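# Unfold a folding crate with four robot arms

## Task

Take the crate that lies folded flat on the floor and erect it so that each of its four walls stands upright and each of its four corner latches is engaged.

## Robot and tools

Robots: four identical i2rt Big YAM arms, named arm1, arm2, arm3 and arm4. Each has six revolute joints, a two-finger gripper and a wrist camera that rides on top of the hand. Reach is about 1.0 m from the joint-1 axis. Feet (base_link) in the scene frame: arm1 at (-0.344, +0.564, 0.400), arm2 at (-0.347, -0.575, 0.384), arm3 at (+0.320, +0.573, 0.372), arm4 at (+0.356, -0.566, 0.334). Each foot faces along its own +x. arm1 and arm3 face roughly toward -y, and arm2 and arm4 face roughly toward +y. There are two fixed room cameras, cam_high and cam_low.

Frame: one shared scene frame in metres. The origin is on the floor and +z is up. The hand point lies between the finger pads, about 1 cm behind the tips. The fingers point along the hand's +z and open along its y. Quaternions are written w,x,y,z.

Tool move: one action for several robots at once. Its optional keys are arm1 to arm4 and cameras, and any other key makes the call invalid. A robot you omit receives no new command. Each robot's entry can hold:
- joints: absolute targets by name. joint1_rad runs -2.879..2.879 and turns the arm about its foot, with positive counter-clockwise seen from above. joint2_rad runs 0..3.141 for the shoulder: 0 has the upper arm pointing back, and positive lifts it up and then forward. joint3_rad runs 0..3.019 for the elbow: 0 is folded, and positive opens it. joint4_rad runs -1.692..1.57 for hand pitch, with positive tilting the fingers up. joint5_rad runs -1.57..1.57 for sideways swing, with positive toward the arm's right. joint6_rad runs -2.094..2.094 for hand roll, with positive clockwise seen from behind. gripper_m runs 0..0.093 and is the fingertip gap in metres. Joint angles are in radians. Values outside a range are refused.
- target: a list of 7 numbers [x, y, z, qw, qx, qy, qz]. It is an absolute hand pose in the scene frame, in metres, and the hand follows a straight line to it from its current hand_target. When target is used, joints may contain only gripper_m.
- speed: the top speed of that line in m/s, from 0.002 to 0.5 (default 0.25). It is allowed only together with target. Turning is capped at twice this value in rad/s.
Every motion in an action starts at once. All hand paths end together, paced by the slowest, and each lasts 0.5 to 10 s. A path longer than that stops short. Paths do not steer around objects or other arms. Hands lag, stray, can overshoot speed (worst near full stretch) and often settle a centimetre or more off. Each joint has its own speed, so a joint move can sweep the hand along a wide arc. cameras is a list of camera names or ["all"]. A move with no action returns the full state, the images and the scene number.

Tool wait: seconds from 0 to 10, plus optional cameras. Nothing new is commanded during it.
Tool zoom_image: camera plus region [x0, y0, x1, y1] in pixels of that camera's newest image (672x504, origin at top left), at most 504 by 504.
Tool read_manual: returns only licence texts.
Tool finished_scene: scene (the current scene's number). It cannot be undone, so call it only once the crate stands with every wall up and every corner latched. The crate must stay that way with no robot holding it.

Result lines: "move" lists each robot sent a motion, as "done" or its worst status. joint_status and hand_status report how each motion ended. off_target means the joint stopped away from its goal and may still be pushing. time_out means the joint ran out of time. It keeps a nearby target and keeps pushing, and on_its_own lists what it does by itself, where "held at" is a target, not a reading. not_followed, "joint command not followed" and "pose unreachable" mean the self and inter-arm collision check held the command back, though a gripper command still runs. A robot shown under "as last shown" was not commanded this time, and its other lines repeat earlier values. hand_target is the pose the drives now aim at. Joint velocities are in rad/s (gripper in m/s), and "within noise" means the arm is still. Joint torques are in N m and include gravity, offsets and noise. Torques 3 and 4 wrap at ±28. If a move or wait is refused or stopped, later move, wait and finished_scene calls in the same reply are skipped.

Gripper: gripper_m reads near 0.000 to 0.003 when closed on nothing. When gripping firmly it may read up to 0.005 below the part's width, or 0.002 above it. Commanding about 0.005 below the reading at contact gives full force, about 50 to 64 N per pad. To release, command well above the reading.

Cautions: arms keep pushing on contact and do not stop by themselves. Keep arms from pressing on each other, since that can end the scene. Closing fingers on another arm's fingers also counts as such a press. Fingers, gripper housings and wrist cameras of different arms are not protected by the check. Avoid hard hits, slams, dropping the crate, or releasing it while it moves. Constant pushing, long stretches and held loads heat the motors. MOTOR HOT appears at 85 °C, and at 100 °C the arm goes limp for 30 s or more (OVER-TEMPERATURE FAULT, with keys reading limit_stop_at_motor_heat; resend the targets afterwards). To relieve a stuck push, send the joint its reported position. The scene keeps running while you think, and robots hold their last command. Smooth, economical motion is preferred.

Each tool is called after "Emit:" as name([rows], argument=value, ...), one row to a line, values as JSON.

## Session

Emit:
move()

Emit:
zoom_image(camera="cam_high", region=[240, 240, 440, 420])

Emit:
zoom_image(camera="cam_low", region=[220, 240, 480, 385])

Scene clock: 0.00 s.
Joint torques (N m): no reading
Motor temperatures (°C): arm1=[27 28 27 27 23 23 25] | arm2=[23 24 24 24 27 26 24] | arm3=[26 24 27 23 25 23 27] | arm4=[24 26 26 29 27 24 26]
Heat: arm1: hottest joint2_rad 28 °C; arm2: hottest joint5_rad 27 °C; arm3: hottest joint3_rad 27 °C; arm4: hottest joint4_rad 29 °C.
Joint velocities: within noise
arm1.joint_positions: joint1_rad=+0.789 joint2_rad=+0.425 joint3_rad=+1.402 joint4_rad=-1.276 joint5_rad=+0.217 joint6_rad=-0.687 gripper_m=+0.09396
arm1.joint_status: not commanded
arm1.hand: x=-0.2365 y=+0.4511 z=+0.9932 quat_wxyz=(-0.418, -0.026, -0.802, +0.426) (m; scene frame)
arm1.hand_target: x=-0.2404 y=+0.4538 z=+1.0017 quat_wxyz=(-0.426, -0.027, -0.795, +0.430) (m; scene frame)
arm1.hand_status: not commanded
arm2.joint_positions: joint1_rad=-0.187 joint2_rad=+0.448 joint3_rad=+1.696 joint4_rad=-1.263 joint5_rad=+0.249 joint6_rad=-0.242 gripper_m=+0.09396
arm2.joint_status: not commanded
arm2.hand: x=-0.2825 y=-0.5188 z=+1.0983 quat_wxyz=(-0.653, +0.415, -0.579, -0.258) (m; scene frame)
arm2.hand_target: x=-0.2830 y=-0.5203 z=+1.1047 quat_wxyz=(-0.657, +0.411, -0.575, -0.261) (m; scene frame)
arm2.hand_status: not commanded
arm3.joint_positions: joint1_rad=+0.868 joint2_rad=+0.482 joint3_rad=+1.633 joint4_rad=-1.455 joint5_rad=+0.267 joint6_rad=-0.464 gripper_m=+0.09396
arm3.joint_status: not commanded
arm3.hand: x=+0.3451 y=+0.4623 z=+1.0140 quat_wxyz=(-0.385, -0.257, -0.760, +0.456) (m; scene frame)
arm3.hand_target: x=+0.3424 y=+0.4658 z=+1.0199 quat_wxyz=(-0.391, -0.257, -0.755, +0.460) (m; scene frame)
arm3.hand_status: not commanded
arm4.joint_positions: joint1_rad=-0.127 joint2_rad=+0.568 joint3_rad=+1.615 joint4_rad=-1.161 joint5_rad=+0.181 joint6_rad=-0.762 gripper_m=+0.09396
arm4.joint_status: not commanded
arm4.hand: x=+0.3738 y=-0.3903 z=+1.0285 quat_wxyz=(-0.627, +0.673, -0.321, -0.224) (m; scene frame)
arm4.hand_target: x=+0.3742 y=-0.3960 z=+1.0355 quat_wxyz=(-0.633, +0.667, -0.319, -0.228) (m; scene frame)
arm4.hand_status: not commanded
pictures: arm1_cam_wrist, arm2_cam_wrist, arm3_cam_wrist, arm4_cam_wrist, cam_high, cam_low

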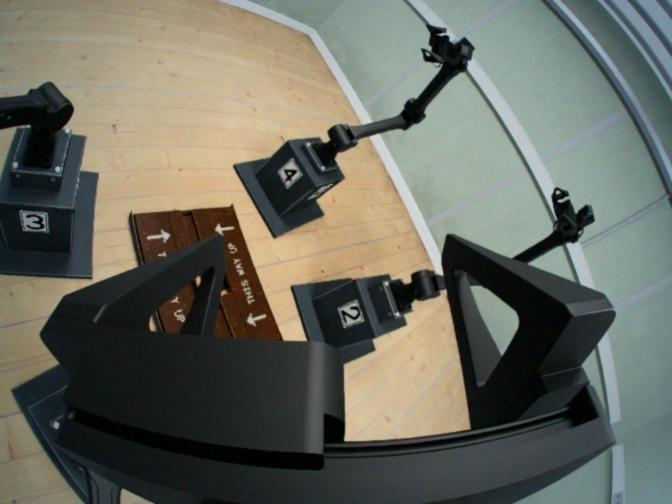

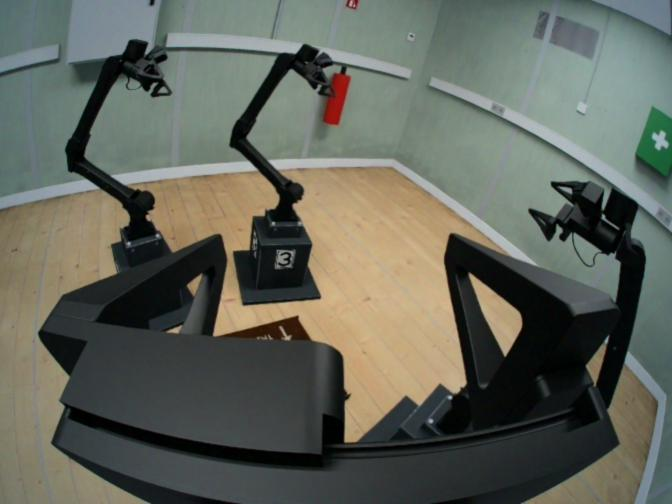

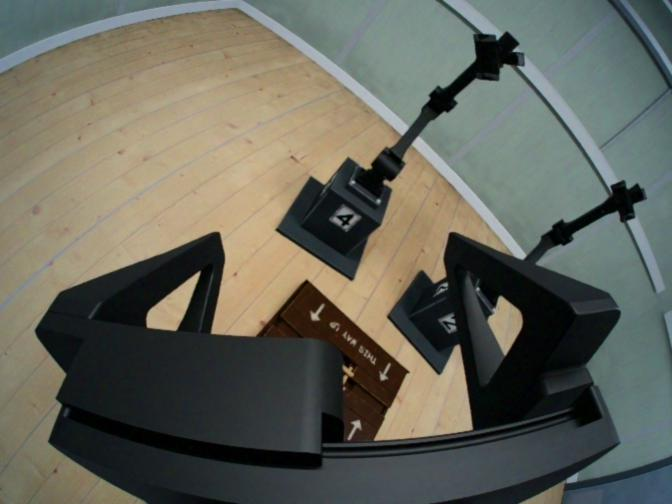

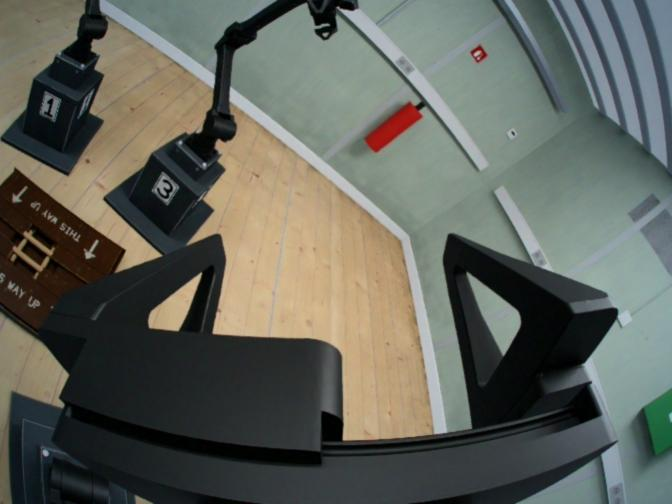

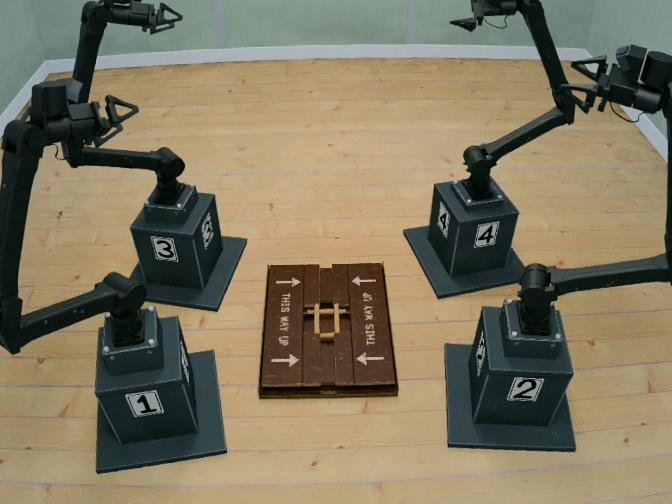

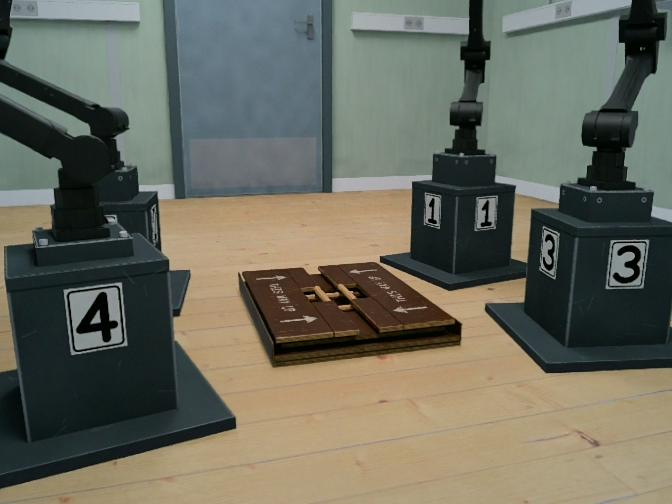

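Scaled by 2.520 from the camera's 672x504 image, which has a finer 960x720 frame.

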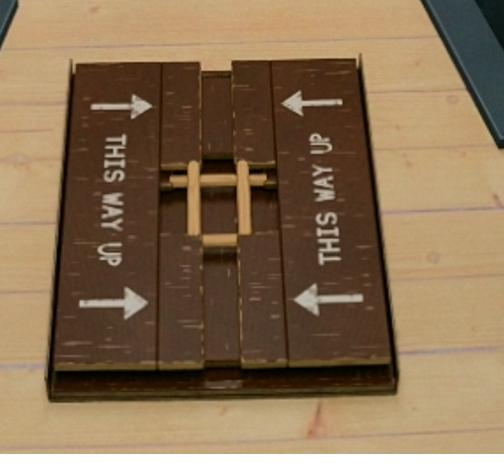

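Scaled by 1.938 from the camera's 672x504 image, which has a finer 960x720 frame.

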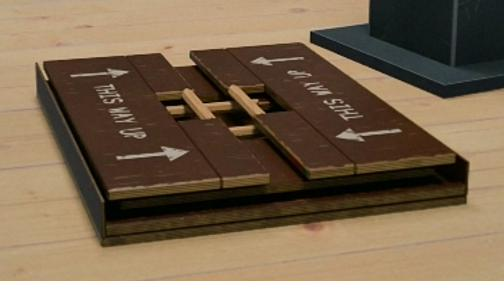

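Emit:
move(arm1={"joints":{"joint1_rad":0.312,"joint2_rad":1.697,"joint3_rad":1.378,"joint4_rad":-1.304,"joint5_rad":0.0,"joint6_rad":-1.0,"gripper_m":0.05}})

Emit:
move(arm1={"target":[0.018,0.027,0.15,0,0,1,0],"speed":0.3}, arm4={"joints":{"joint1_rad":0.338,"joint2_rad":1.2,"joint3_rad":1.2,"joint4_rad":-1.33,"joint5_rad":0.0,"joint6_rad":-0.989,"gripper_m":0.05}}, cameras=["arm1_cam_wrist"])

Scene clock: 8.27 s.
Joint torques (N m): arm1=[-0.38 -18.32 8.29 0.16 0.07 0.02] | arm2=[-0.09 7.94 4.63 1.77 0.01 -0.01] | arm3=[-0.44 4.07 5.35 2.44 0.15 0.13] | arm4=[1.73 4.95 7.94 1.99 -0.09 0.17]
Motor temperatures (°C): arm1=[27 28 28 27 23 23 25] | arm2=[23 24 24 24 27 26 24] | arm3=[26 24 27 24 25 23 27] | arm4=[24 26 26 29 27 24 26]
Heat: arm1: hottest joint2_rad 28 °C; arm2: hottest joint5_rad 27 °C; arm3: hottest joint3_rad 27 °C; arm4: hottest joint4_rad 29 °C.
move: arm1 done
Joint velocities: within noise
arm1.joint_positions: joint1_rad=+0.324 joint2_rad=+1.702 joint3_rad=+1.371 joint4_rad=-1.295 joint5_rad=+0.008 joint6_rad=-0.983 gripper_m=+0.05007
arm1.joint_status: all done
arm1.hand: x=-0.1080 y=+0.1393 z=+0.5268 quat_wxyz=(+0.020, -0.039, -0.999, -0.018) (m; scene frame)
arm1.hand_target: x=-0.1099 y=+0.1377 z=+0.5259 quat_wxyz=(+0.022, -0.036, -0.999, -0.022) (m; scene frame)
arm1.hand_status: not commanded
arm2, arm3, arm4: as last shown
pictures: none

Scene clock: 10.67 s.
Joint torques (N m): arm1=[0.44 -26.17 8.24 0.28 -0.04 0.16] | arm2=[-0.09 8 4.62 1.76 0.01 -0.01] | arm3=[-0.73 4.01 5.22 2.22 0.15 0.11] | arm4=[2.08 -7.94 11.37 0.05 -0.18 -0.08]
Motor temperatures (°C): arm1=[27 29 28 27 23 23 25] | arm2=[23 24 24 24 27 26 24] | arm3=[26 24 27 24 25 23 27] | arm4=[24 26 26 29 27 25 26]
Heat: arm1: hottest joint2_rad 29 °C; arm2: hottest joint5_rad 27 °C; arm3: hottest joint3_rad 27 °C; arm4: hottest joint4_rad 29 °C.
move: arm1 off_target; arm4 done
Joint velocities: within noise
arm1.joint_positions: joint1_rad=+0.404 joint2_rad=+2.576 joint3_rad=+1.746 joint4_rad=-0.758 joint5_rad=-0.004 joint6_rad=-0.978 gripper_m=+0.05007
arm1.joint_status: not commanded
arm1.hand: x=+0.0052 y=+0.0380 z=+0.1472 quat_wxyz=(+0.006, -0.002, -1.000, -0.005) (m; scene frame)
arm1.hand_target: x=+0.0167 y=+0.0310 z=+0.1492 quat_wxyz=(+0.001, -0.002, -1.000, +0.000) (m; scene frame)
arm1.hand_status: off_target (0.017 m and 0.9 deg from the pose sent, 0.413 m and 5.5 deg at the start)
arm2, arm3: as last shown
arm4.joint_positions: joint1_rad=+0.327 joint2_rad=+1.206 joint3_rad=+1.187 joint4_rad=-1.322 joint5_rad=+0.010 joint6_rad=-0.972 gripper_m=+0.05007
arm4.joint_status: all done
arm4.hand: x=+0.1598 y=-0.2310 z=+0.5941 quat_wxyz=(-0.099, +0.993, -0.032, -0.057) (m; scene frame)
arm4.hand_target: x=+0.1579 y=-0.2301 z=+0.5976 quat_wxyz=(-0.099, +0.993, -0.022, -0.057) (m; scene frame)
arm4.hand_status: not commanded
pictures: arm1_cam_wrist

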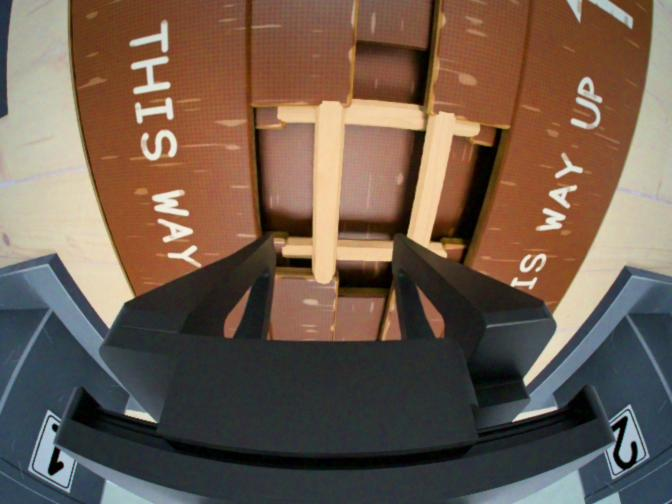

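Emit:
move(arm1={"target":[0.018,0.031,0.042,0,0,1,0],"speed":0.12}, cameras=["arm1_cam_wrist"])

Emit:
move(arm1={"joints":{"gripper_m":0.012}}, cameras=["arm1_cam_wrist"])

Scene clock: 13.33 s.
Joint torques (N m): arm1=[0.38 -25.41 7.53 0.85 0.02 0.14] | arm2=[-0.03 8 4.63 1.77 0.01 -0.01] | arm3=[-0.44 3.55 5.16 2.37 0.17 0.1] | arm4=[1.96 -7.94 11.38 0.05 -0.18 -0.08]
Motor temperatures (°C): arm1=[27 29 28 27 23 23 25] | arm2=[23 24 24 24 27 26 24] | arm3=[26 24 27 24 25 23 27] | arm4=[24 26 27 29 27 25 26]
Heat: arm1: hottest joint2_rad 29 °C; arm2: hottest joint5_rad 27 °C; arm3: hottest joint3_rad 27 °C; arm4: hottest joint4_rad 29 °C.
move: arm1 off_target
Joint velocities: within noise
arm1.joint_positions: joint1_rad=+0.405 joint2_rad=+2.798 joint3_rad=+1.894 joint4_rad=-0.689 joint5_rad=-0.006 joint6_rad=-0.978 gripper_m=+0.05007
arm1.joint_status: not commanded
arm1.hand: x=+0.0060 y=+0.0374 z=+0.0469 quat_wxyz=(+0.007, -0.001, -1.000, -0.008) (m; scene frame)
arm1.hand_target: x=+0.0177 y=+0.0323 z=+0.0425 quat_wxyz=(+0.000, +0.000, -1.000, +0.000) (m; scene frame)
arm1.hand_status: off_target (0.014 m and 1.2 deg from the pose sent, 0.106 m and 0.9 deg at the start)
arm2, arm3: as last shown
arm4.joint_positions: joint1_rad=+0.326 joint2_rad=+1.206 joint3_rad=+1.187 joint4_rad=-1.322 joint5_rad=+0.010 joint6_rad=-0.972 gripper_m=+0.05007
arm4.joint_status: not commanded
arm4.hand: x=+0.1603 y=-0.2307 z=+0.5941 quat_wxyz=(-0.099, +0.993, -0.033, -0.057) (m; scene frame)
arm4.hand_target: x=+0.1584 y=-0.2298 z=+0.5976 quat_wxyz=(-0.099, +0.993, -0.023, -0.057) (m; scene frame)
arm4.hand_status: not commanded
pictures: arm1_cam_wrist

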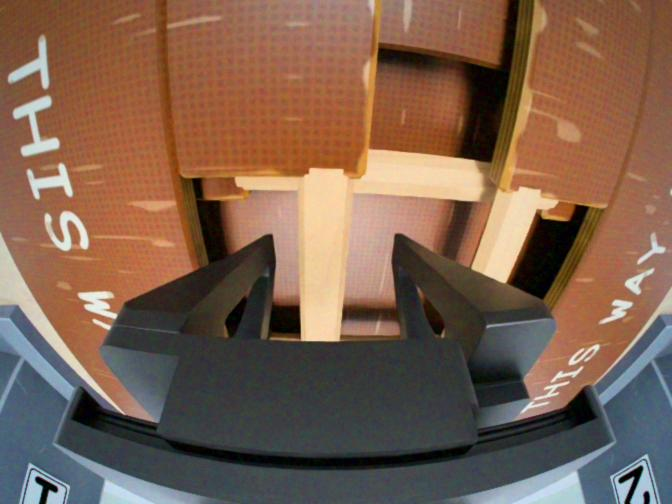

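Scene clock: 14.10 s.
Joint torques (N m): arm1=[-0.03 -25.29 7.6 1.18 0.2 -0.07] | arm2=[-0.03 8 4.62 1.77 0.01 -0.01] | arm3=[-0.32 3.66 5.09 2.41 0.17 0.11] | arm4=[1.96 -7.94 11.37 0.05 -0.17 -0.08]
Motor temperatures (°C): arm1=[27 29 28 27 23 23 25] | arm2=[23 24 24 24 27 26 24] | arm3=[26 24 27 24 25 23 27] | arm4=[24 26 27 29 27 25 26]
Heat: arm1: hottest joint2_rad 29 °C; arm2: hottest joint5_rad 27 °C; arm3: hottest joint3_rad 27 °C; arm4: hottest joint4_rad 29 °C.
move: arm1 off_target
Joint velocities: within noise
arm1.joint_positions: joint1_rad=+0.405 joint2_rad=+2.800 joint3_rad=+1.894 joint4_rad=-0.696 joint5_rad=-0.019 joint6_rad=-0.959 gripper_m=+0.01757
arm1.joint_status: gripper_m off_target (ended at +0.01759, target +0.01200)
arm1.hand: x=+0.0066 y=+0.0410 z=+0.0460 quat_wxyz=(+0.004, -0.011, -1.000, -0.015) (m; scene frame)
arm1.hand_target: x=+0.0177 y=+0.0326 z=+0.0423 quat_wxyz=(-0.003, +0.000, -1.000, -0.002) (m; scene frame)
arm1.hand_status: not commanded
arm2, arm3, arm4: as last shown
pictures: arm1_cam_wrist

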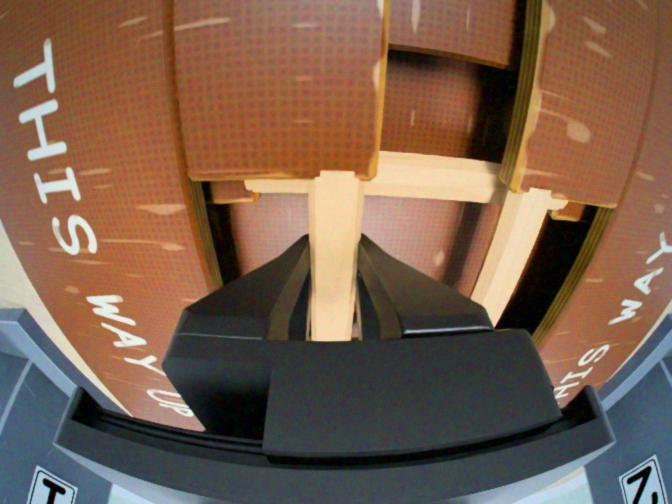

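Emit:
move(arm1={"target":[0.019,0.034,0.107,0,0,0.9945,-0.105],"speed":0.15})

Emit:
move(arm1={"target":[0.020,0.056,0.168,0,0,0.976,-0.216],"speed":0.15})

Emit:
move(arm1={"target":[0.022,0.092,0.213,0,0,0.9336,-0.358],"speed":0.15})

Emit:
move(arm1={"target":[0.024,0.144,0.249,0,0,0.866,-0.5],"speed":0.15}, cameras=["arm1_cam_wrist","cam_low"])

Scene clock: 18.07 s.
Joint torques (N m): arm1=[0.85 -29.92 4.27 0.88 0.46 -0.04] | arm2=[-0.03 8 4.63 1.76 0.01 -0.01] | arm3=[-0.73 4.13 5.29 2.29 0.16 0.11] | arm4=[1.96 -7.94 11.37 0.05 -0.17 -0.08]
Motor temperatures (°C): arm1=[27 30 28 27 23 23 25] | arm2=[23 24 24 24 27 26 24] | arm3=[26 24 27 24 25 23 27] | arm4=[24 26 27 29 27 25 26]
Heat: arm1: hottest joint2_rad 30 °C; arm2: hottest joint5_rad 27 °C; arm3: hottest joint3_rad 27 °C; arm4: hottest joint4_rad 29 °C.
move: arm1 off_target
Joint velocities: within noise
arm1.joint_positions: joint1_rad=+0.442 joint2_rad=+2.653 joint3_rad=+1.654 joint4_rad=-0.439 joint5_rad=+0.109 joint6_rad=-0.929 gripper_m=+0.01755
arm1.joint_status: not commanded
arm1.hand: x=+0.0064 y=+0.0430 z=+0.0834 quat_wxyz=(+0.007, -0.011, -0.996, +0.089) (m; scene frame)
arm1.hand_target: x=+0.0202 y=+0.0344 z=+0.1061 quat_wxyz=(+0.000, +0.001, -0.994, +0.105) (m; scene frame)
arm1.hand_status: off_target (0.028 m and 2.4 deg from the pose sent, 0.063 m and 13.9 deg at the start)
arm2, arm3, arm4: as last shown
pictures: none

Scene clock: 19.53 s.
Joint torques (N m): arm1=[0.56 -28.34 3.67 0.84 0.53 -0.03] | arm2=[-0.09 8 4.63 1.77 0.01 -0.01] | arm3=[-0.26 3.84 5.2 2.32 0.18 0.09] | arm4=[1.96 -7.94 11.37 0.05 -0.18 -0.08]
Motor temperatures (°C): arm1=[27 30 28 27 23 23 25] | arm2=[23 24 24 24 27 26 24] | arm3=[26 24 27 24 25 23 27] | arm4=[24 26 28 29 27 25 26]
Heat: arm1: hottest joint2_rad 30 °C; arm2: hottest joint5_rad 27 °C; arm3: hottest joint3_rad 27 °C; arm4: hottest joint4_rad 29 °C.
move: arm1 off_target
Joint velocities: within noise
arm1.joint_positions: joint1_rad=+0.501 joint2_rad=+2.481 joint3_rad=+1.388 joint4_rad=-0.173 joint5_rad=+0.261 joint6_rad=-0.902 gripper_m=+0.01751
arm1.joint_status: not commanded
arm1.hand: x=+0.0059 y=+0.0611 z=+0.1400 quat_wxyz=(+0.009, -0.011, -0.980, +0.201) (m; scene frame)
arm1.hand_target: x=+0.0192 y=+0.0550 z=+0.1665 quat_wxyz=(+0.000, +0.000, -0.976, +0.216) (m; scene frame)
arm1.hand_status: off_target (0.032 m and 2.4 deg from the pose sent, 0.087 m and 14.9 deg at the start)
arm2, arm3, arm4: as last shown
pictures: none

Scene clock: 21.20 s.
Joint torques (N m): arm1=[0.62 -26.58 2.84 1.87 0.77 -0.05] | arm2=[-0.09 8 4.63 1.77 0.02 -0.01] | arm3=[-0.56 3.96 5.16 2.41 0.17 0.13] | arm4=[1.96 -7.94 11.37 0.06 -0.17 -0.08]
Motor temperatures (°C): arm1=[27 30 28 27 23 23 25] | arm2=[23 24 24 24 27 26 24] | arm3=[26 24 27 24 25 23 27] | arm4=[24 26 28 29 27 25 26]
Heat: arm1: hottest joint2_rad 30 °C; arm2: hottest joint5_rad 27 °C; arm3: hottest joint3_rad 27 °C; arm4: hottest joint4_rad 29 °C.
move: arm1 off_target
Joint velocities: within noise
arm1.joint_positions: joint1_rad=+0.599 joint2_rad=+2.375 joint3_rad=+1.143 joint4_rad=+0.175 joint5_rad=+0.482 joint6_rad=-0.893 gripper_m=+0.01747
arm1.joint_status: not commanded
arm1.hand: x=+0.0070 y=+0.0944 z=+0.1858 quat_wxyz=(+0.010, -0.010, -0.940, +0.340) (m; scene frame)
arm1.hand_target: x=+0.0199 y=+0.0893 z=+0.2120 quat_wxyz=(+0.001, -0.001, -0.934, +0.358) (m; scene frame)
arm1.hand_status: off_target (0.031 m and 2.7 deg from the pose sent, 0.081 m and 18.9 deg at the start)
arm2, arm3, arm4: as last shown
pictures: none

Scene clock: 23.00 s.
Joint torques (N m): arm1=[0.79 -23.88 1.89 3.04 1.18 -0.23] | arm2=[-0.09 7.94 4.63 1.76 0.01 -0.01] | arm3=[-0.44 3.78 5.05 2.32 0.18 0.08] | arm4=[1.96 -7.94 11.38 0.05 -0.17 -0.08]
Motor temperatures (°C): arm1=[27 30 28 27 23 23 25] | arm2=[23 25 24 25 27 26 24] | arm3=[26 24 27 24 25 23 27] | arm4=[24 26 28 29 27 25 26]
Heat: arm1: hottest joint2_rad 30 °C; arm2: hottest joint5_rad 27 °C; arm3: hottest joint3_rad 27 °C; arm4: hottest joint4_rad 29 °C.
move: arm1 off_target
Joint velocities: within noise
arm1.joint_positions: joint1_rad=+0.737 joint2_rad=+2.358 joint3_rad=+0.950 joint4_rad=+0.568 joint5_rad=+0.752 joint6_rad=-0.926 gripper_m=+0.01737
arm1.joint_status: not commanded
arm1.hand: x=+0.0079 y=+0.1455 z=+0.2231 quat_wxyz=(+0.012, -0.008, -0.877, +0.480) (m; scene frame)
arm1.hand_target: x=+0.0217 y=+0.1409 z=+0.2483 quat_wxyz=(+0.002, -0.001, -0.866, +0.500) (m; scene frame)
arm1.hand_status: off_target (0.031 m and 3.1 deg from the pose sent, 0.082 m and 20.2 deg at the start)
arm2.joint_positions: joint1_rad=-0.187 joint2_rad=+0.448 joint3_rad=+1.696 joint4_rad=-1.263 joint5_rad=+0.249 joint6_rad=-0.242 gripper_m=+0.09396
arm2.joint_status: not commanded
arm2.hand: x=-0.2825 y=-0.5188 z=+1.0983 quat_wxyz=(-0.653, +0.415, -0.579, -0.258) (m; scene frame)
arm2.hand_target: x=-0.2830 y=-0.5203 z=+1.1047 quat_wxyz=(-0.657, +0.411, -0.575, -0.261) (m; scene frame)
arm2.hand_status: not commanded
arm3.joint_positions: joint1_rad=+0.868 joint2_rad=+0.482 joint3_rad=+1.633 joint4_rad=-1.455 joint5_rad=+0.267 joint6_rad=-0.464 gripper_m=+0.09396
arm3.joint_status: not commanded
arm3.hand: x=+0.3451 y=+0.4623 z=+1.0140 quat_wxyz=(-0.385, -0.257, -0.760, +0.456) (m; scene frame)
arm3.hand_target: x=+0.3424 y=+0.4658 z=+1.0199 quat_wxyz=(-0.391, -0.257, -0.755, +0.460) (m; scene frame)
arm3.hand_status: not commanded
arm4: as last shown
pictures: arm1_cam_wrist, cam_low

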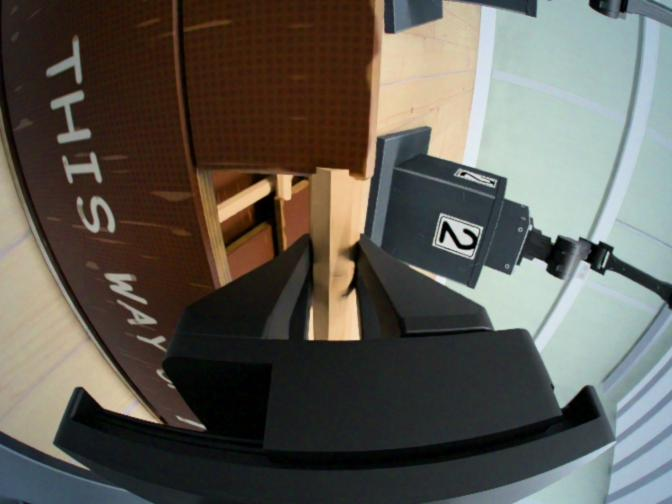

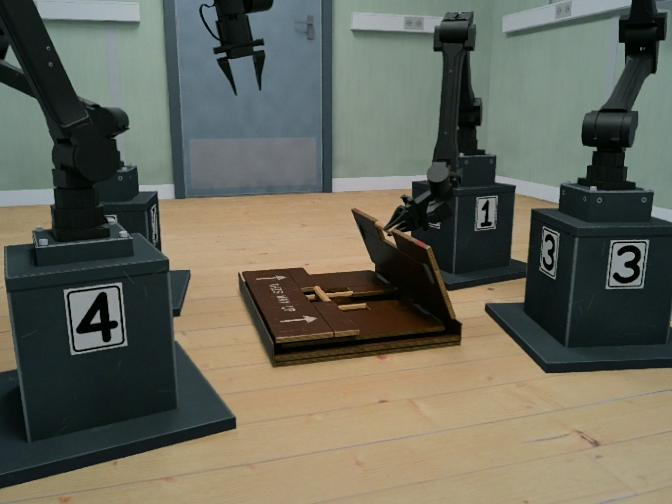

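Emit:
move(arm1={"target":[0.022,0.226,0.263,0,0,0.755,-0.656],"speed":0.15}, arm4={"target":[-0.018,-0.013,0.14,0,1,0,0],"speed":0.4}, cameras=["arm4_cam_wrist","cam_high"])

Scene clock: 26.57 s.
Joint torques (N m): arm1=[2.26 -21.95 -0.31 4.22 1.35 -0.25] | arm2=[-0.03 7.94 4.62 1.77 0.01 -0.01] | arm3=[-0.67 3.66 5.15 2.32 0.15 0.07] | arm4=[2.32 -22.01 10.51 -0.51 -0.24 0.01]
Motor temperatures (°C): arm1=[27 30 28 27 24 23 25] | arm2=[23 25 24 25 27 26 24] | arm3=[26 24 27 24 25 23 27] | arm4=[24 26 28 29 27 25 26]
Heat: arm1: hottest joint2_rad 30 °C; arm2: hottest joint5_rad 27 °C; arm3: hottest joint3_rad 27 °C; arm4: hottest joint4_rad 29 °C.
move: arm1 off_target; arm4 off_target
Joint velocities: within noise
arm1.joint_positions: joint1_rad=+0.927 joint2_rad=+2.557 joint3_rad=+0.873 joint4_rad=+1.278 joint5_rad=+1.097 joint6_rad=-1.213 gripper_m=+0.01727
arm1.joint_status: not commanded
arm1.hand: x=+0.0099 y=+0.2147 z=+0.2423 quat_wxyz=(+0.011, -0.002, -0.766, +0.642) (m; scene frame)
arm1.hand_target: x=+0.0256 y=+0.2223 z=+0.2638 quat_wxyz=(-0.002, -0.002, -0.753, +0.657) (m; scene frame)
arm1.hand_status: off_target (0.027 m and 2.4 deg from the pose sent, 0.091 m and 24.7 deg at the start)
arm2, arm3: as last shown
arm4.joint_positions: joint1_rad=+0.381 joint2_rad=+2.496 joint3_rad=+1.790 joint4_rad=-0.868 joint5_rad=+0.002 joint6_rad=-0.963 gripper_m=+0.05007
arm4.joint_status: not commanded
arm4.hand: x=-0.0069 y=-0.0213 z=+0.1424 quat_wxyz=(+0.001, +1.000, -0.010, +0.002) (m; scene frame)
arm4.hand_target: x=-0.0167 y=-0.0175 z=+0.1393 quat_wxyz=(+0.000, +1.000, -0.002, -0.001) (m; scene frame)
arm4.hand_status: off_target (0.014 m and 1.2 deg from the pose sent, 0.534 m and 13.7 deg at the start)
pictures: arm4_cam_wrist, cam_high

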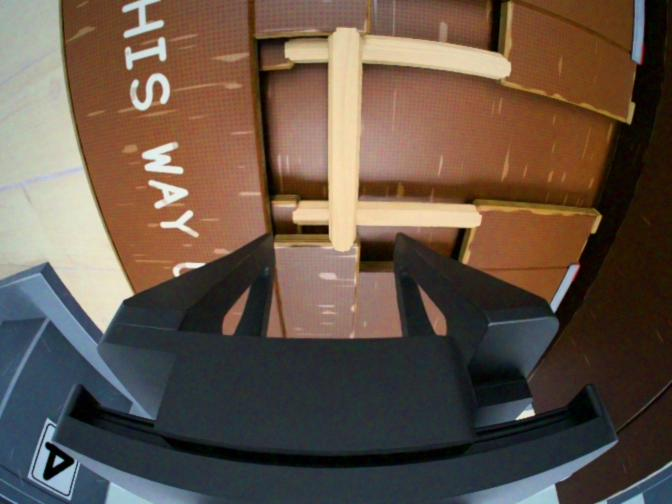

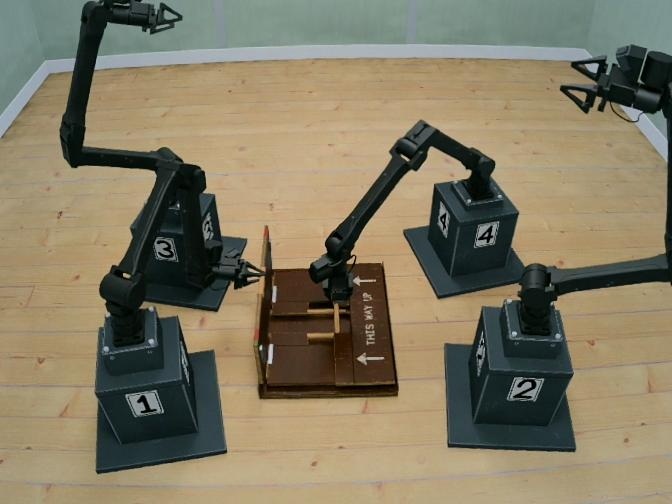

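Emit:
move(arm4={"target":[-0.022,-0.009,0.034,0,1,0,0],"speed":0.12}, cameras=["arm4_cam_wrist"])

Emit:
move(arm4={"joints":{"gripper_m":0.012}}, cameras=["arm4_cam_wrist"])

Scene clock: 29.30 s.
Joint torques (N m): arm1=[2.67 -21.42 -0.2 4.27 1.37 -0.28] | arm2=[-0.09 8 4.63 1.76 0.01 -0.01] | arm3=[-0.62 3.9 5.11 2.37 0.14 0.12] | arm4=[2.49 -22.24 10.04 0.08 -0.22 -0.04]
Motor temperatures (°C): arm1=[27 30 28 27 24 23 26] | arm2=[23 25 24 25 27 26 24] | arm3=[26 24 27 24 25 23 27] | arm4=[24 26 28 29 27 25 26]
Heat: arm1: hottest joint2_rad 30 °C; arm2: hottest joint5_rad 27 °C; arm3: hottest joint3_rad 27 °C; arm4: hottest joint4_rad 29 °C.
move: arm4 off_target
Joint velocities: within noise
arm1, arm2, arm3: as last shown
arm1.hand_target: x=+0.0257 y=+0.2223 z=+0.2638 quat_wxyz=(-0.002, -0.002, -0.753, +0.657) (m; scene frame)
arm4.joint_positions: joint1_rad=+0.376 joint2_rad=+2.717 joint3_rad=+1.940 joint4_rad=-0.805 joint5_rad=+0.002 joint6_rad=-0.963 gripper_m=+0.05007
arm4.joint_status: not commanded
arm4.hand: x=-0.0097 y=-0.0117 z=+0.0431 quat_wxyz=(+0.004, +1.000, -0.012, +0.004) (m; scene frame)
arm4.hand_target: x=-0.0185 y=-0.0085 z=+0.0342 quat_wxyz=(+0.000, +1.000, -0.002, +0.000) (m; scene frame)
arm4.hand_status: off_target (0.016 m and 1.6 deg from the pose sent, 0.110 m and 1.2 deg at the start)
pictures: arm4_cam_wrist

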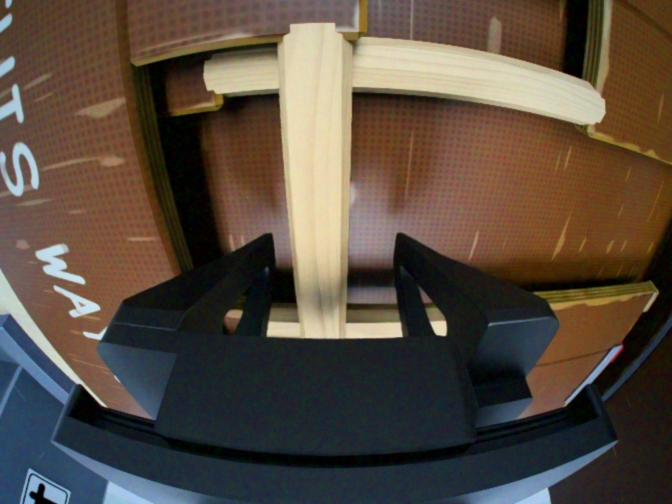

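Scene clock: 30.07 s.
Joint torques (N m): arm1=[2.61 -22.18 -0.21 4.27 1.33 -0.25] | arm2=[-0.09 8 4.63 1.76 0.01 -0.01] | arm3=[-0.38 3.78 5.16 2.35 0.17 0.1] | arm4=[2.37 -22.24 10.04 0.43 -0.05 -0.04]
Motor temperatures (°C): arm1=[27 30 28 27 24 23 26] | arm2=[23 25 24 25 27 26 24] | arm3=[26 24 27 24 25 23 27] | arm4=[24 26 28 29 27 25 26]
Heat: arm1: hottest joint2_rad 30 °C; arm2: hottest joint5_rad 27 °C; arm3: hottest joint3_rad 27 °C; arm4: hottest joint4_rad 29 °C.
move: arm4 off_target
Joint velocities: within noise
arm1, arm2, arm3: as last shown
arm4.joint_positions: joint1_rad=+0.379 joint2_rad=+2.719 joint3_rad=+1.940 joint4_rad=-0.815 joint5_rad=-0.007 joint6_rad=-0.964 gripper_m=+0.01633
arm4.joint_status: gripper_m off_target (ended at +0.01635, target +0.01200)
arm4.hand: x=-0.0111 y=-0.0161 z=+0.0422 quat_wxyz=(+0.011, +1.000, -0.010, +0.003) (m; scene frame)
arm4.hand_target: x=-0.0206 y=-0.0104 z=+0.0337 quat_wxyz=(+0.001, +1.000, +0.000, -0.001) (m; scene frame)
arm4.hand_status: not commanded
pictures: arm4_cam_wrist

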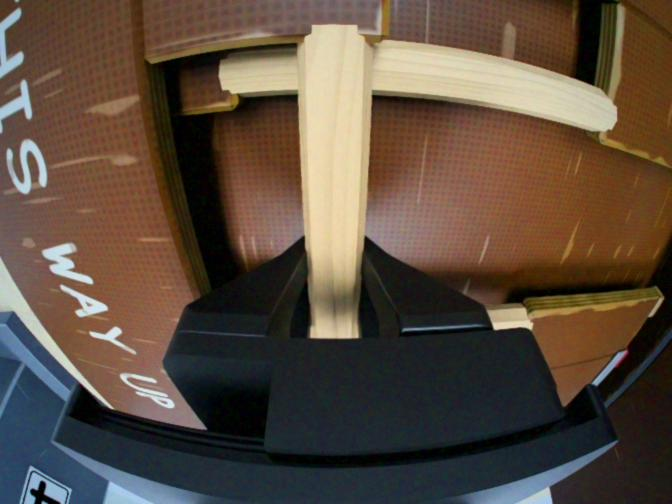

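Emit:
move(arm4={"target":[-0.021,-0.013,0.104,-0.105,0.9945,0,0],"speed":0.15})

Emit:
move(arm4={"target":[-0.022,-0.033,0.157,-0.216,0.976,0,0],"speed":0.15})

Emit:
move(arm4={"target":[-0.024,-0.070,0.204,-0.358,0.9336,0,0],"speed":0.15})

Emit:
move(arm4={"target":[-0.026,-0.122,0.245,-0.5,0.866,0,0],"speed":0.15})

Emit:
move(arm4={"target":[-0.028,-0.203,0.258,-0.643,0.766,0,0],"speed":0.15}, arm2={"joints":{"joint1_rad":-0.3,"joint2_rad":1.63,"joint3_rad":1.36,"joint4_rad":-1.3,"joint5_rad":0.0,"joint6_rad":-0.48,"gripper_m":0.045}}, arm3={"joints":{"joint1_rad":-0.15,"joint2_rad":1.6,"joint3_rad":1.36,"joint4_rad":-1.3,"joint5_rad":0.0,"joint6_rad":-0.4,"gripper_m":0.045}}, cameras=["cam_high","cam_low","arm2_cam_wrist"])

Scene clock: 34.50 s.
Joint torques (N m): arm1=[2.49 -22.07 -0.29 4.11 1.38 -0.22] | arm2=[-0.09 7.94 4.62 1.76 0.01 -0.01] | arm3=[-0.44 4.01 5.18 2.4 0.17 0.09] | arm4=[2.43 -26.58 5.94 0.02 0.08 0.04]
Motor temperatures (°C): arm1=[27 31 28 27 24 23 26] | arm2=[23 25 24 25 27 26 24] | arm3=[26 24 27 24 25 23 27] | arm4=[24 27 29 29 27 25 26]
Heat: arm1: hottest joint2_rad 31 °C; arm2: hottest joint5_rad 27 °C; arm3: hottest joint3_rad 27 °C; arm4: hottest joint3_rad 29 °C.
move: arm4 off_target
Joint velocities: within noise
arm1, arm2, arm3: as last shown
arm4.joint_positions: joint1_rad=+0.412 joint2_rad=+2.564 joint3_rad=+1.704 joint4_rad=-0.565 joint5_rad=+0.116 joint6_rad=-0.943 gripper_m=+0.01631
arm4.joint_status: not commanded
arm4.hand: x=-0.0112 y=-0.0159 z=+0.0812 quat_wxyz=(-0.093, +0.996, -0.009, +0.004) (m; scene frame)
arm4.hand_target: x=-0.0205 y=-0.0121 z=+0.1029 quat_wxyz=(-0.104, +0.995, -0.002, -0.001) (m; scene frame)
arm4.hand_status: off_target (0.025 m and 1.8 deg from the pose sent, 0.063 m and 13.4 deg at the start)
pictures: none

Scene clock: 35.97 s.
Joint torques (N m): arm1=[2.67 -21.89 -0.4 4.22 1.35 -0.3] | arm2=[-0.09 8.06 4.63 1.76 0.01 -0.01] | arm3=[-1.14 3.96 5.23 2.36 0.17 0.14] | arm4=[2.96 -25.52 5.37 0.09 0.05 0.06]
Motor temperatures (°C): arm1=[27 31 28 27 24 23 26] | arm2=[23 25 24 25 27 26 24] | arm3=[26 24 27 24 25 23 27] | arm4=[24 27 28 29 27 25 27]
Heat: arm1: hottest joint2_rad 31 °C; arm2: hottest joint5_rad 27 °C; arm3: hottest joint3_rad 27 °C; arm4: hottest joint4_rad 29 °C.
move: arm4 off_target
Joint velocities: within noise
arm1, arm2, arm3: as last shown
arm4.joint_positions: joint1_rad=+0.464 joint2_rad=+2.401 joint3_rad=+1.455 joint4_rad=-0.290 joint5_rad=+0.270 joint6_rad=-0.926 gripper_m=+0.01629
arm4.joint_status: not commanded
arm4.hand: x=-0.0118 y=-0.0281 z=+0.1322 quat_wxyz=(-0.212, +0.977, -0.010, +0.004) (m; scene frame)
arm4.hand_target: x=-0.0233 y=-0.0298 z=+0.1566 quat_wxyz=(-0.220, +0.975, +0.000, -0.003) (m; scene frame)
arm4.hand_status: off_target (0.027 m and 1.3 deg from the pose sent, 0.078 m and 14.3 deg at the start)
pictures: none

Scene clock: 37.60 s.
Joint torques (N m): arm1=[2.61 -22.12 -0.42 4.3 1.36 -0.22] | arm2=[-0.15 8 4.63 1.74 0.01 -0.01] | arm3=[-0.79 3.37 5.33 2.24 0.17 0.15] | arm4=[3.31 -22.36 4.55 0.92 0.24 0]
Motor temperatures (°C): arm1=[27 31 28 27 24 23 26] | arm2=[23 25 24 25 27 26 24] | arm3=[26 24 27 24 25 23 27] | arm4=[24 27 28 29 27 25 27]
Heat: arm1: hottest joint2_rad 31 °C; arm2: hottest joint5_rad 27 °C; arm3: hottest joint3_rad 27 °C; arm4: hottest joint4_rad 29 °C.
move: arm4 off_target
Joint velocities: within noise
arm1, arm2, arm3: as last shown
arm4.joint_positions: joint1_rad=+0.557 joint2_rad=+2.257 joint3_rad=+1.195 joint4_rad=+0.031 joint5_rad=+0.488 joint6_rad=-0.918 gripper_m=+0.01615
arm4.joint_status: not commanded
arm4.hand: x=-0.0122 y=-0.0642 z=+0.1857 quat_wxyz=(-0.348, +0.937, -0.012, +0.009) (m; scene frame)
arm4.hand_target: x=-0.0229 y=-0.0703 z=+0.2025 quat_wxyz=(-0.355, +0.935, +0.002, +0.003) (m; scene frame)
arm4.hand_status: off_target (0.022 m and 2.1 deg from the pose sent, 0.084 m and 17.5 deg at the start)
pictures: none

Scene clock: 39.40 s.
Joint torques (N m): arm1=[2.96 -21.42 -0.29 4.29 1.39 -0.24] | arm2=[-0.09 8 4.63 1.78 0.01 -0.01] | arm3=[-0.85 3.78 5.11 2.32 0.14 0.1] | arm4=[3.31 -20.31 3.9 2.14 0.46 -0.24]
Motor temperatures (°C): arm1=[27 31 28 27 24 23 26] | arm2=[23 25 24 25 27 26 24] | arm3=[26 24 27 24 25 23 27] | arm4=[24 27 28 29 27 25 27]
Heat: arm1: hottest joint2_rad 31 °C; arm2: hottest joint5_rad 27 °C; arm3: hottest joint3_rad 27 °C; arm4: hottest joint4_rad 29 °C.
move: arm4 off_target
Joint velocities: within noise
arm1, arm2, arm3: as last shown
arm4.joint_positions: joint1_rad=+0.686 joint2_rad=+2.206 joint3_rad=+0.977 joint4_rad=+0.428 joint5_rad=+0.749 joint6_rad=-0.960 gripper_m=+0.01599
arm4.joint_status: not commanded
arm4.hand: x=-0.0133 y=-0.1170 z=+0.2245 quat_wxyz=(-0.487, +0.873, -0.015, +0.009) (m; scene frame)
arm4.hand_target: x=-0.0262 y=-0.1201 z=+0.2448 quat_wxyz=(-0.500, +0.866, +0.001, +0.001) (m; scene frame)
arm4.hand_status: off_target (0.025 m and 2.6 deg from the pose sent, 0.084 m and 19.4 deg at the start)
pictures: none

Scene clock: 41.57 s.
Joint torques (N m): arm1=[2.08 -22.18 -0.38 4.14 1.38 -0.27] | arm2=[-0.97 -15.68 8.31 -0.05 -0.15 -0.12] | arm3=[0.26 -12.28 6.72 0.55 0.04 0.12] | arm4=[5.89 -17.79 1.13 3.9 1.39 -0.33]
Motor temperatures (°C): arm1=[27 31 28 27 24 23 26] | arm2=[23 25 24 25 27 26 24] | arm3=[26 24 28 24 25 23 27] | arm4=[24 27 28 29 27 25 27]
Heat: arm1: hottest joint2_rad 31 °C; arm2: hottest joint5_rad 27 °C; arm3: hottest joint3_rad 28 °C; arm4: hottest joint4_rad 29 °C.
move: arm2 done; arm3 done; arm4 off_target
Joint velocities: within noise
arm1: as last shown
arm1.hand_target: x=+0.0257 y=+0.2223 z=+0.2639 quat_wxyz=(-0.002, -0.002, -0.753, +0.657) (m; scene frame)
arm2.joint_positions: joint1_rad=-0.289 joint2_rad=+1.637 joint3_rad=+1.338 joint4_rad=-1.291 joint5_rad=+0.002 joint6_rad=-0.469 gripper_m=+0.04513
arm2.joint_status: all done
arm2.hand: x=-0.1502 y=-0.1426 z=+0.5278 quat_wxyz=(+0.008, +0.722, -0.691, +0.004) (m; scene frame)
arm2.hand_target: x=-0.1442 y=-0.1395 z=+0.5339 quat_wxyz=(+0.005, +0.722, -0.692, +0.002) (m; scene frame)
arm2.hand_status: not commanded
arm3.joint_positions: joint1_rad=-0.153 joint2_rad=+1.594 joint3_rad=+1.366 joint4_rad=-1.304 joint5_rad=+0.009 joint6_rad=-0.398 gripper_m=+0.04513
arm3.joint_status: all done
arm3.hand: x=+0.1448 y=+0.1262 z=+0.5442 quat_wxyz=(-0.004, -0.697, -0.717, +0.019) (m; scene frame)
arm3.hand_target: x=+0.1453 y=+0.1267 z=+0.5336 quat_wxyz=(-0.001, -0.700, -0.715, +0.008) (m; scene frame)
arm3.hand_status: not commanded
arm4.joint_positions: joint1_rad=+0.843 joint2_rad=+2.338 joint3_rad=+0.849 joint4_rad=+1.060 joint5_rad=+1.037 joint6_rad=-1.191 gripper_m=+0.01569
arm4.joint_status: not commanded
arm4.hand: x=-0.0142 y=-0.1809 z=+0.2419 quat_wxyz=(-0.628, +0.778, -0.013, +0.007) (m; scene frame)
arm4.hand_target: x=-0.0286 y=-0.2006 z=+0.2577 quat_wxyz=(-0.643, +0.766, +0.000, +0.000) (m; scene frame)
arm4.hand_status: off_target (0.031 m and 2.8 deg from the pose sent, 0.093 m and 21.9 deg at the start)
pictures: arm2_cam_wrist, cam_high, cam_low

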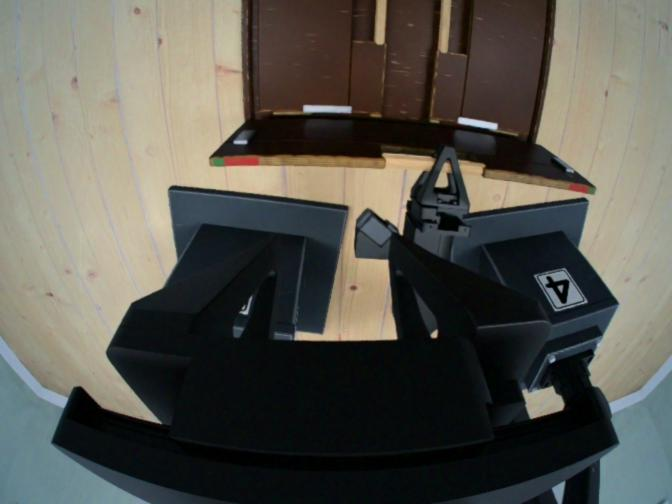

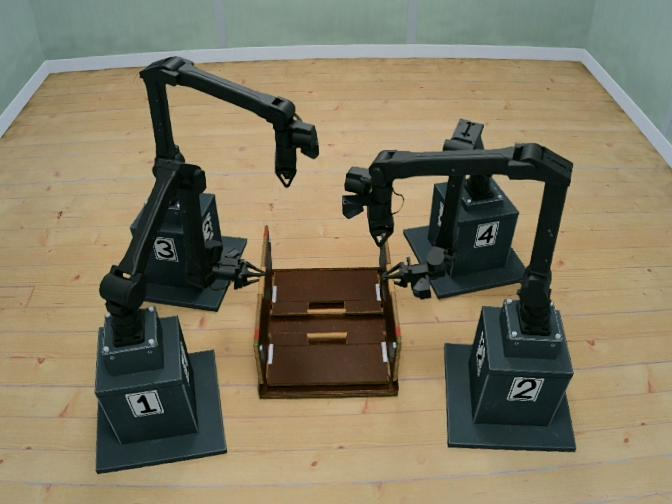

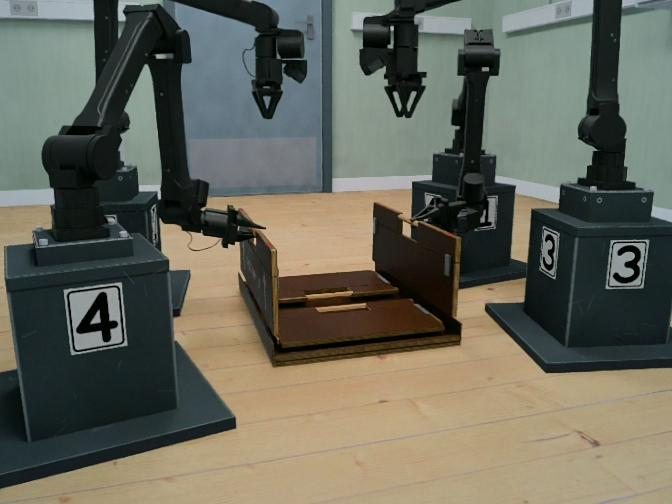

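Emit:
move(arm2={"target":[-0.072,0.025,0.11,0,0.7071,-0.7071,0],"speed":0.3}, cameras=["arm2_cam_wrist"])

Scene clock: 45.10 s.
Joint torques (N m): arm1=[2.55 -22.01 -0.2 4.23 1.35 -0.23] | arm2=[-0.5 -25.7 7.28 -0.02 -0.14 0.06] | arm3=[-0.56 -12.1 6.86 0.7 0.01 0.13] | arm4=[5.89 -17.73 1.13 3.86 1.39 -0.32]
Motor temperatures (°C): arm1=[27 31 28 27 24 23 26] | arm2=[23 25 25 25 27 26 24] | arm3=[26 25 28 24 25 23 27] | arm4=[24 28 28 29 27 25 27]
Heat: arm1: hottest joint2_rad 31 °C; arm2: hottest joint5_rad 27 °C; arm3: hottest joint3_rad 28 °C; arm4: hottest joint4_rad 29 °C.
move: arm2 off_target
Joint velocities: within noise
arm1.joint_positions: joint1_rad=+0.927 joint2_rad=+2.557 joint3_rad=+0.873 joint4_rad=+1.278 joint5_rad=+1.097 joint6_rad=-1.213 gripper_m=+0.01727
arm1.joint_status: not commanded
arm1.hand: x=+0.0099 y=+0.2147 z=+0.2423 quat_wxyz=(+0.011, -0.002, -0.766, +0.642) (m; scene frame)
arm1.hand_target: x=+0.0257 y=+0.2223 z=+0.2639 quat_wxyz=(-0.002, -0.002, -0.753, +0.657) (m; scene frame)
arm1.hand_status: not commanded
arm2.joint_positions: joint1_rad=-0.289 joint2_rad=+2.660 joint3_rad=+1.829 joint4_rad=-0.768 joint5_rad=+0.002 joint6_rad=-0.441 gripper_m=+0.04513
arm2.joint_status: not commanded
arm2.hand: x=-0.0821 y=+0.0072 z=+0.0999 quat_wxyz=(+0.012, +0.713, -0.701, +0.006) (m; scene frame)
arm2.hand_target: x=-0.0733 y=+0.0208 z=+0.1095 quat_wxyz=(+0.001, +0.708, -0.706, +0.000) (m; scene frame)
arm2.hand_status: off_target (0.023 m and 1.8 deg from the pose sent, 0.457 m and 2.7 deg at the start)
arm3.joint_positions: joint1_rad=-0.159 joint2_rad=+1.594 joint3_rad=+1.366 joint4_rad=-1.304 joint5_rad=+0.009 joint6_rad=-0.398 gripper_m=+0.04513
arm3.joint_status: not commanded
arm3.hand: x=+0.1420 y=+0.1272 z=+0.5442 quat_wxyz=(-0.004, -0.699, -0.715, +0.019) (m; scene frame)
arm3.hand_target: x=+0.1425 y=+0.1278 z=+0.5336 quat_wxyz=(-0.001, -0.702, -0.712, +0.008) (m; scene frame)
arm3.hand_status: not commanded
arm4.joint_positions: joint1_rad=+0.843 joint2_rad=+2.338 joint3_rad=+0.849 joint4_rad=+1.060 joint5_rad=+1.037 joint6_rad=-1.193 gripper_m=+0.01569
arm4.joint_status: not commanded
arm4.hand: x=-0.0142 y=-0.1809 z=+0.2419 quat_wxyz=(-0.628, +0.778, -0.012, +0.008) (m; scene frame)
arm4.hand_target: x=-0.0286 y=-0.2006 z=+0.2577 quat_wxyz=(-0.643, +0.766, +0.001, +0.000) (m; scene frame)
arm4.hand_status: not commanded
pictures: arm2_cam_wrist

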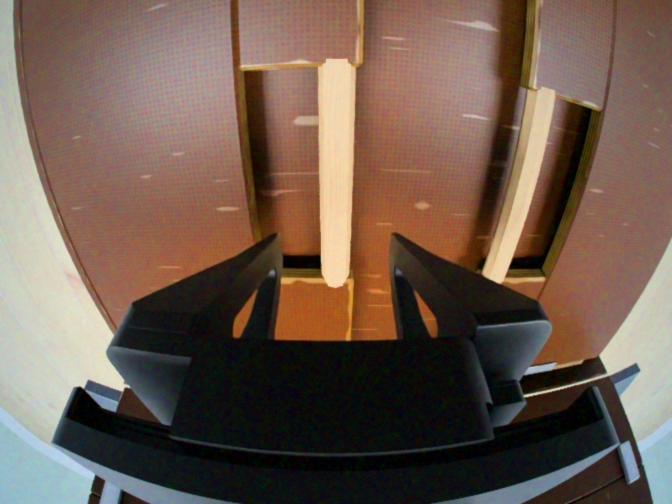

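Emit:
move(arm2={"target":[-0.072,0.024,0.036,0,0.7071,-0.7071,0],"speed":0.12}, cameras=["arm2_cam_wrist"])

Emit:
move(arm2={"joints":{"gripper_m":0.011}})

Scene clock: 47.47 s.
Joint torques (N m): arm1=[2.37 -21.95 -0.34 4.23 1.33 -0.28] | arm2=[-0.44 -25.7 7.08 0.51 -0.15 0.06] | arm3=[-0.32 -12.1 6.87 0.59 -0.01 0.12] | arm4=[5.89 -17.67 1.14 3.86 1.39 -0.32]
Motor temperatures (°C): arm1=[27 31 28 27 24 23 26] | arm2=[23 25 25 24 27 26 24] | arm3=[26 25 28 24 25 23 27] | arm4=[24 28 28 29 28 25 27]
Heat: arm1: hottest joint2_rad 31 °C; arm2: hottest joint5_rad 27 °C; arm3: hottest joint3_rad 28 °C; arm4: hottest joint4_rad 29 °C.
move: arm2 off_target
Joint velocities: within noise
arm1, arm3, arm4: as last shown
arm2.joint_positions: joint1_rad=-0.289 joint2_rad=+2.825 joint3_rad=+1.952 joint4_rad=-0.739 joint5_rad=+0.002 joint6_rad=-0.437 gripper_m=+0.04513
arm2.joint_status: not commanded
arm2.hand: x=-0.0825 y=+0.0062 z=+0.0281 quat_wxyz=(+0.018, +0.711, -0.703, +0.008) (m; scene frame)
arm2.hand_target: x=-0.0722 y=+0.0233 z=+0.0365 quat_wxyz=(-0.001, +0.707, -0.707, +0.000) (m; scene frame)
arm2.hand_status: off_target (0.022 m and 2.4 deg from the pose sent, 0.067 m and 1.8 deg at the start)
pictures: arm2_cam_wrist

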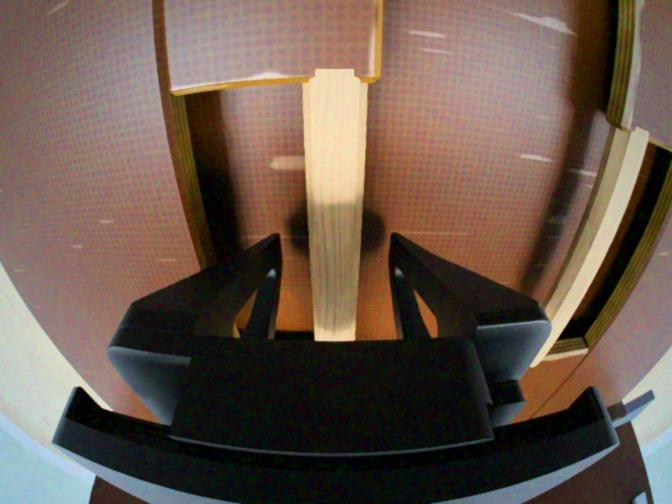

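Scene clock: 48.07 s.
Joint torques (N m): arm1=[2.67 -21.48 -0.21 4.16 1.37 -0.25] | arm2=[-0.5 -25.7 7.08 0.53 -0.11 0.06] | arm3=[-0.79 -11.87 6.84 0.65 0.01 0.11] | arm4=[5.89 -17.67 1.13 3.86 1.39 -0.32]
Motor temperatures (°C): arm1=[27 31 28 27 24 23 26] | arm2=[23 25 25 24 27 26 24] | arm3=[26 25 28 24 25 23 27] | arm4=[24 28 28 29 28 25 27]
Heat: arm1: hottest joint2_rad 31 °C; arm2: hottest joint5_rad 27 °C; arm3: hottest joint3_rad 28 °C; arm4: hottest joint4_rad 29 °C.
move: arm2 off_target
Joint velocities: within noise
arm1, arm3, arm4: as last shown
arm2.joint_positions: joint1_rad=-0.289 joint2_rad=+2.825 joint3_rad=+1.952 joint4_rad=-0.739 joint5_rad=+0.001 joint6_rad=-0.435 gripper_m=+0.01734
arm2.joint_status: gripper_m off_target (ended at +0.01736, target +0.01100)
arm2.hand: x=-0.0828 y=+0.0063 z=+0.0281 quat_wxyz=(+0.018, +0.711, -0.703, +0.007) (m; scene frame)
arm2.hand_target: x=-0.0723 y=+0.0234 z=+0.0365 quat_wxyz=(+0.000, +0.706, -0.708, +0.000) (m; scene frame)
arm2.hand_status: not commanded
pictures: none


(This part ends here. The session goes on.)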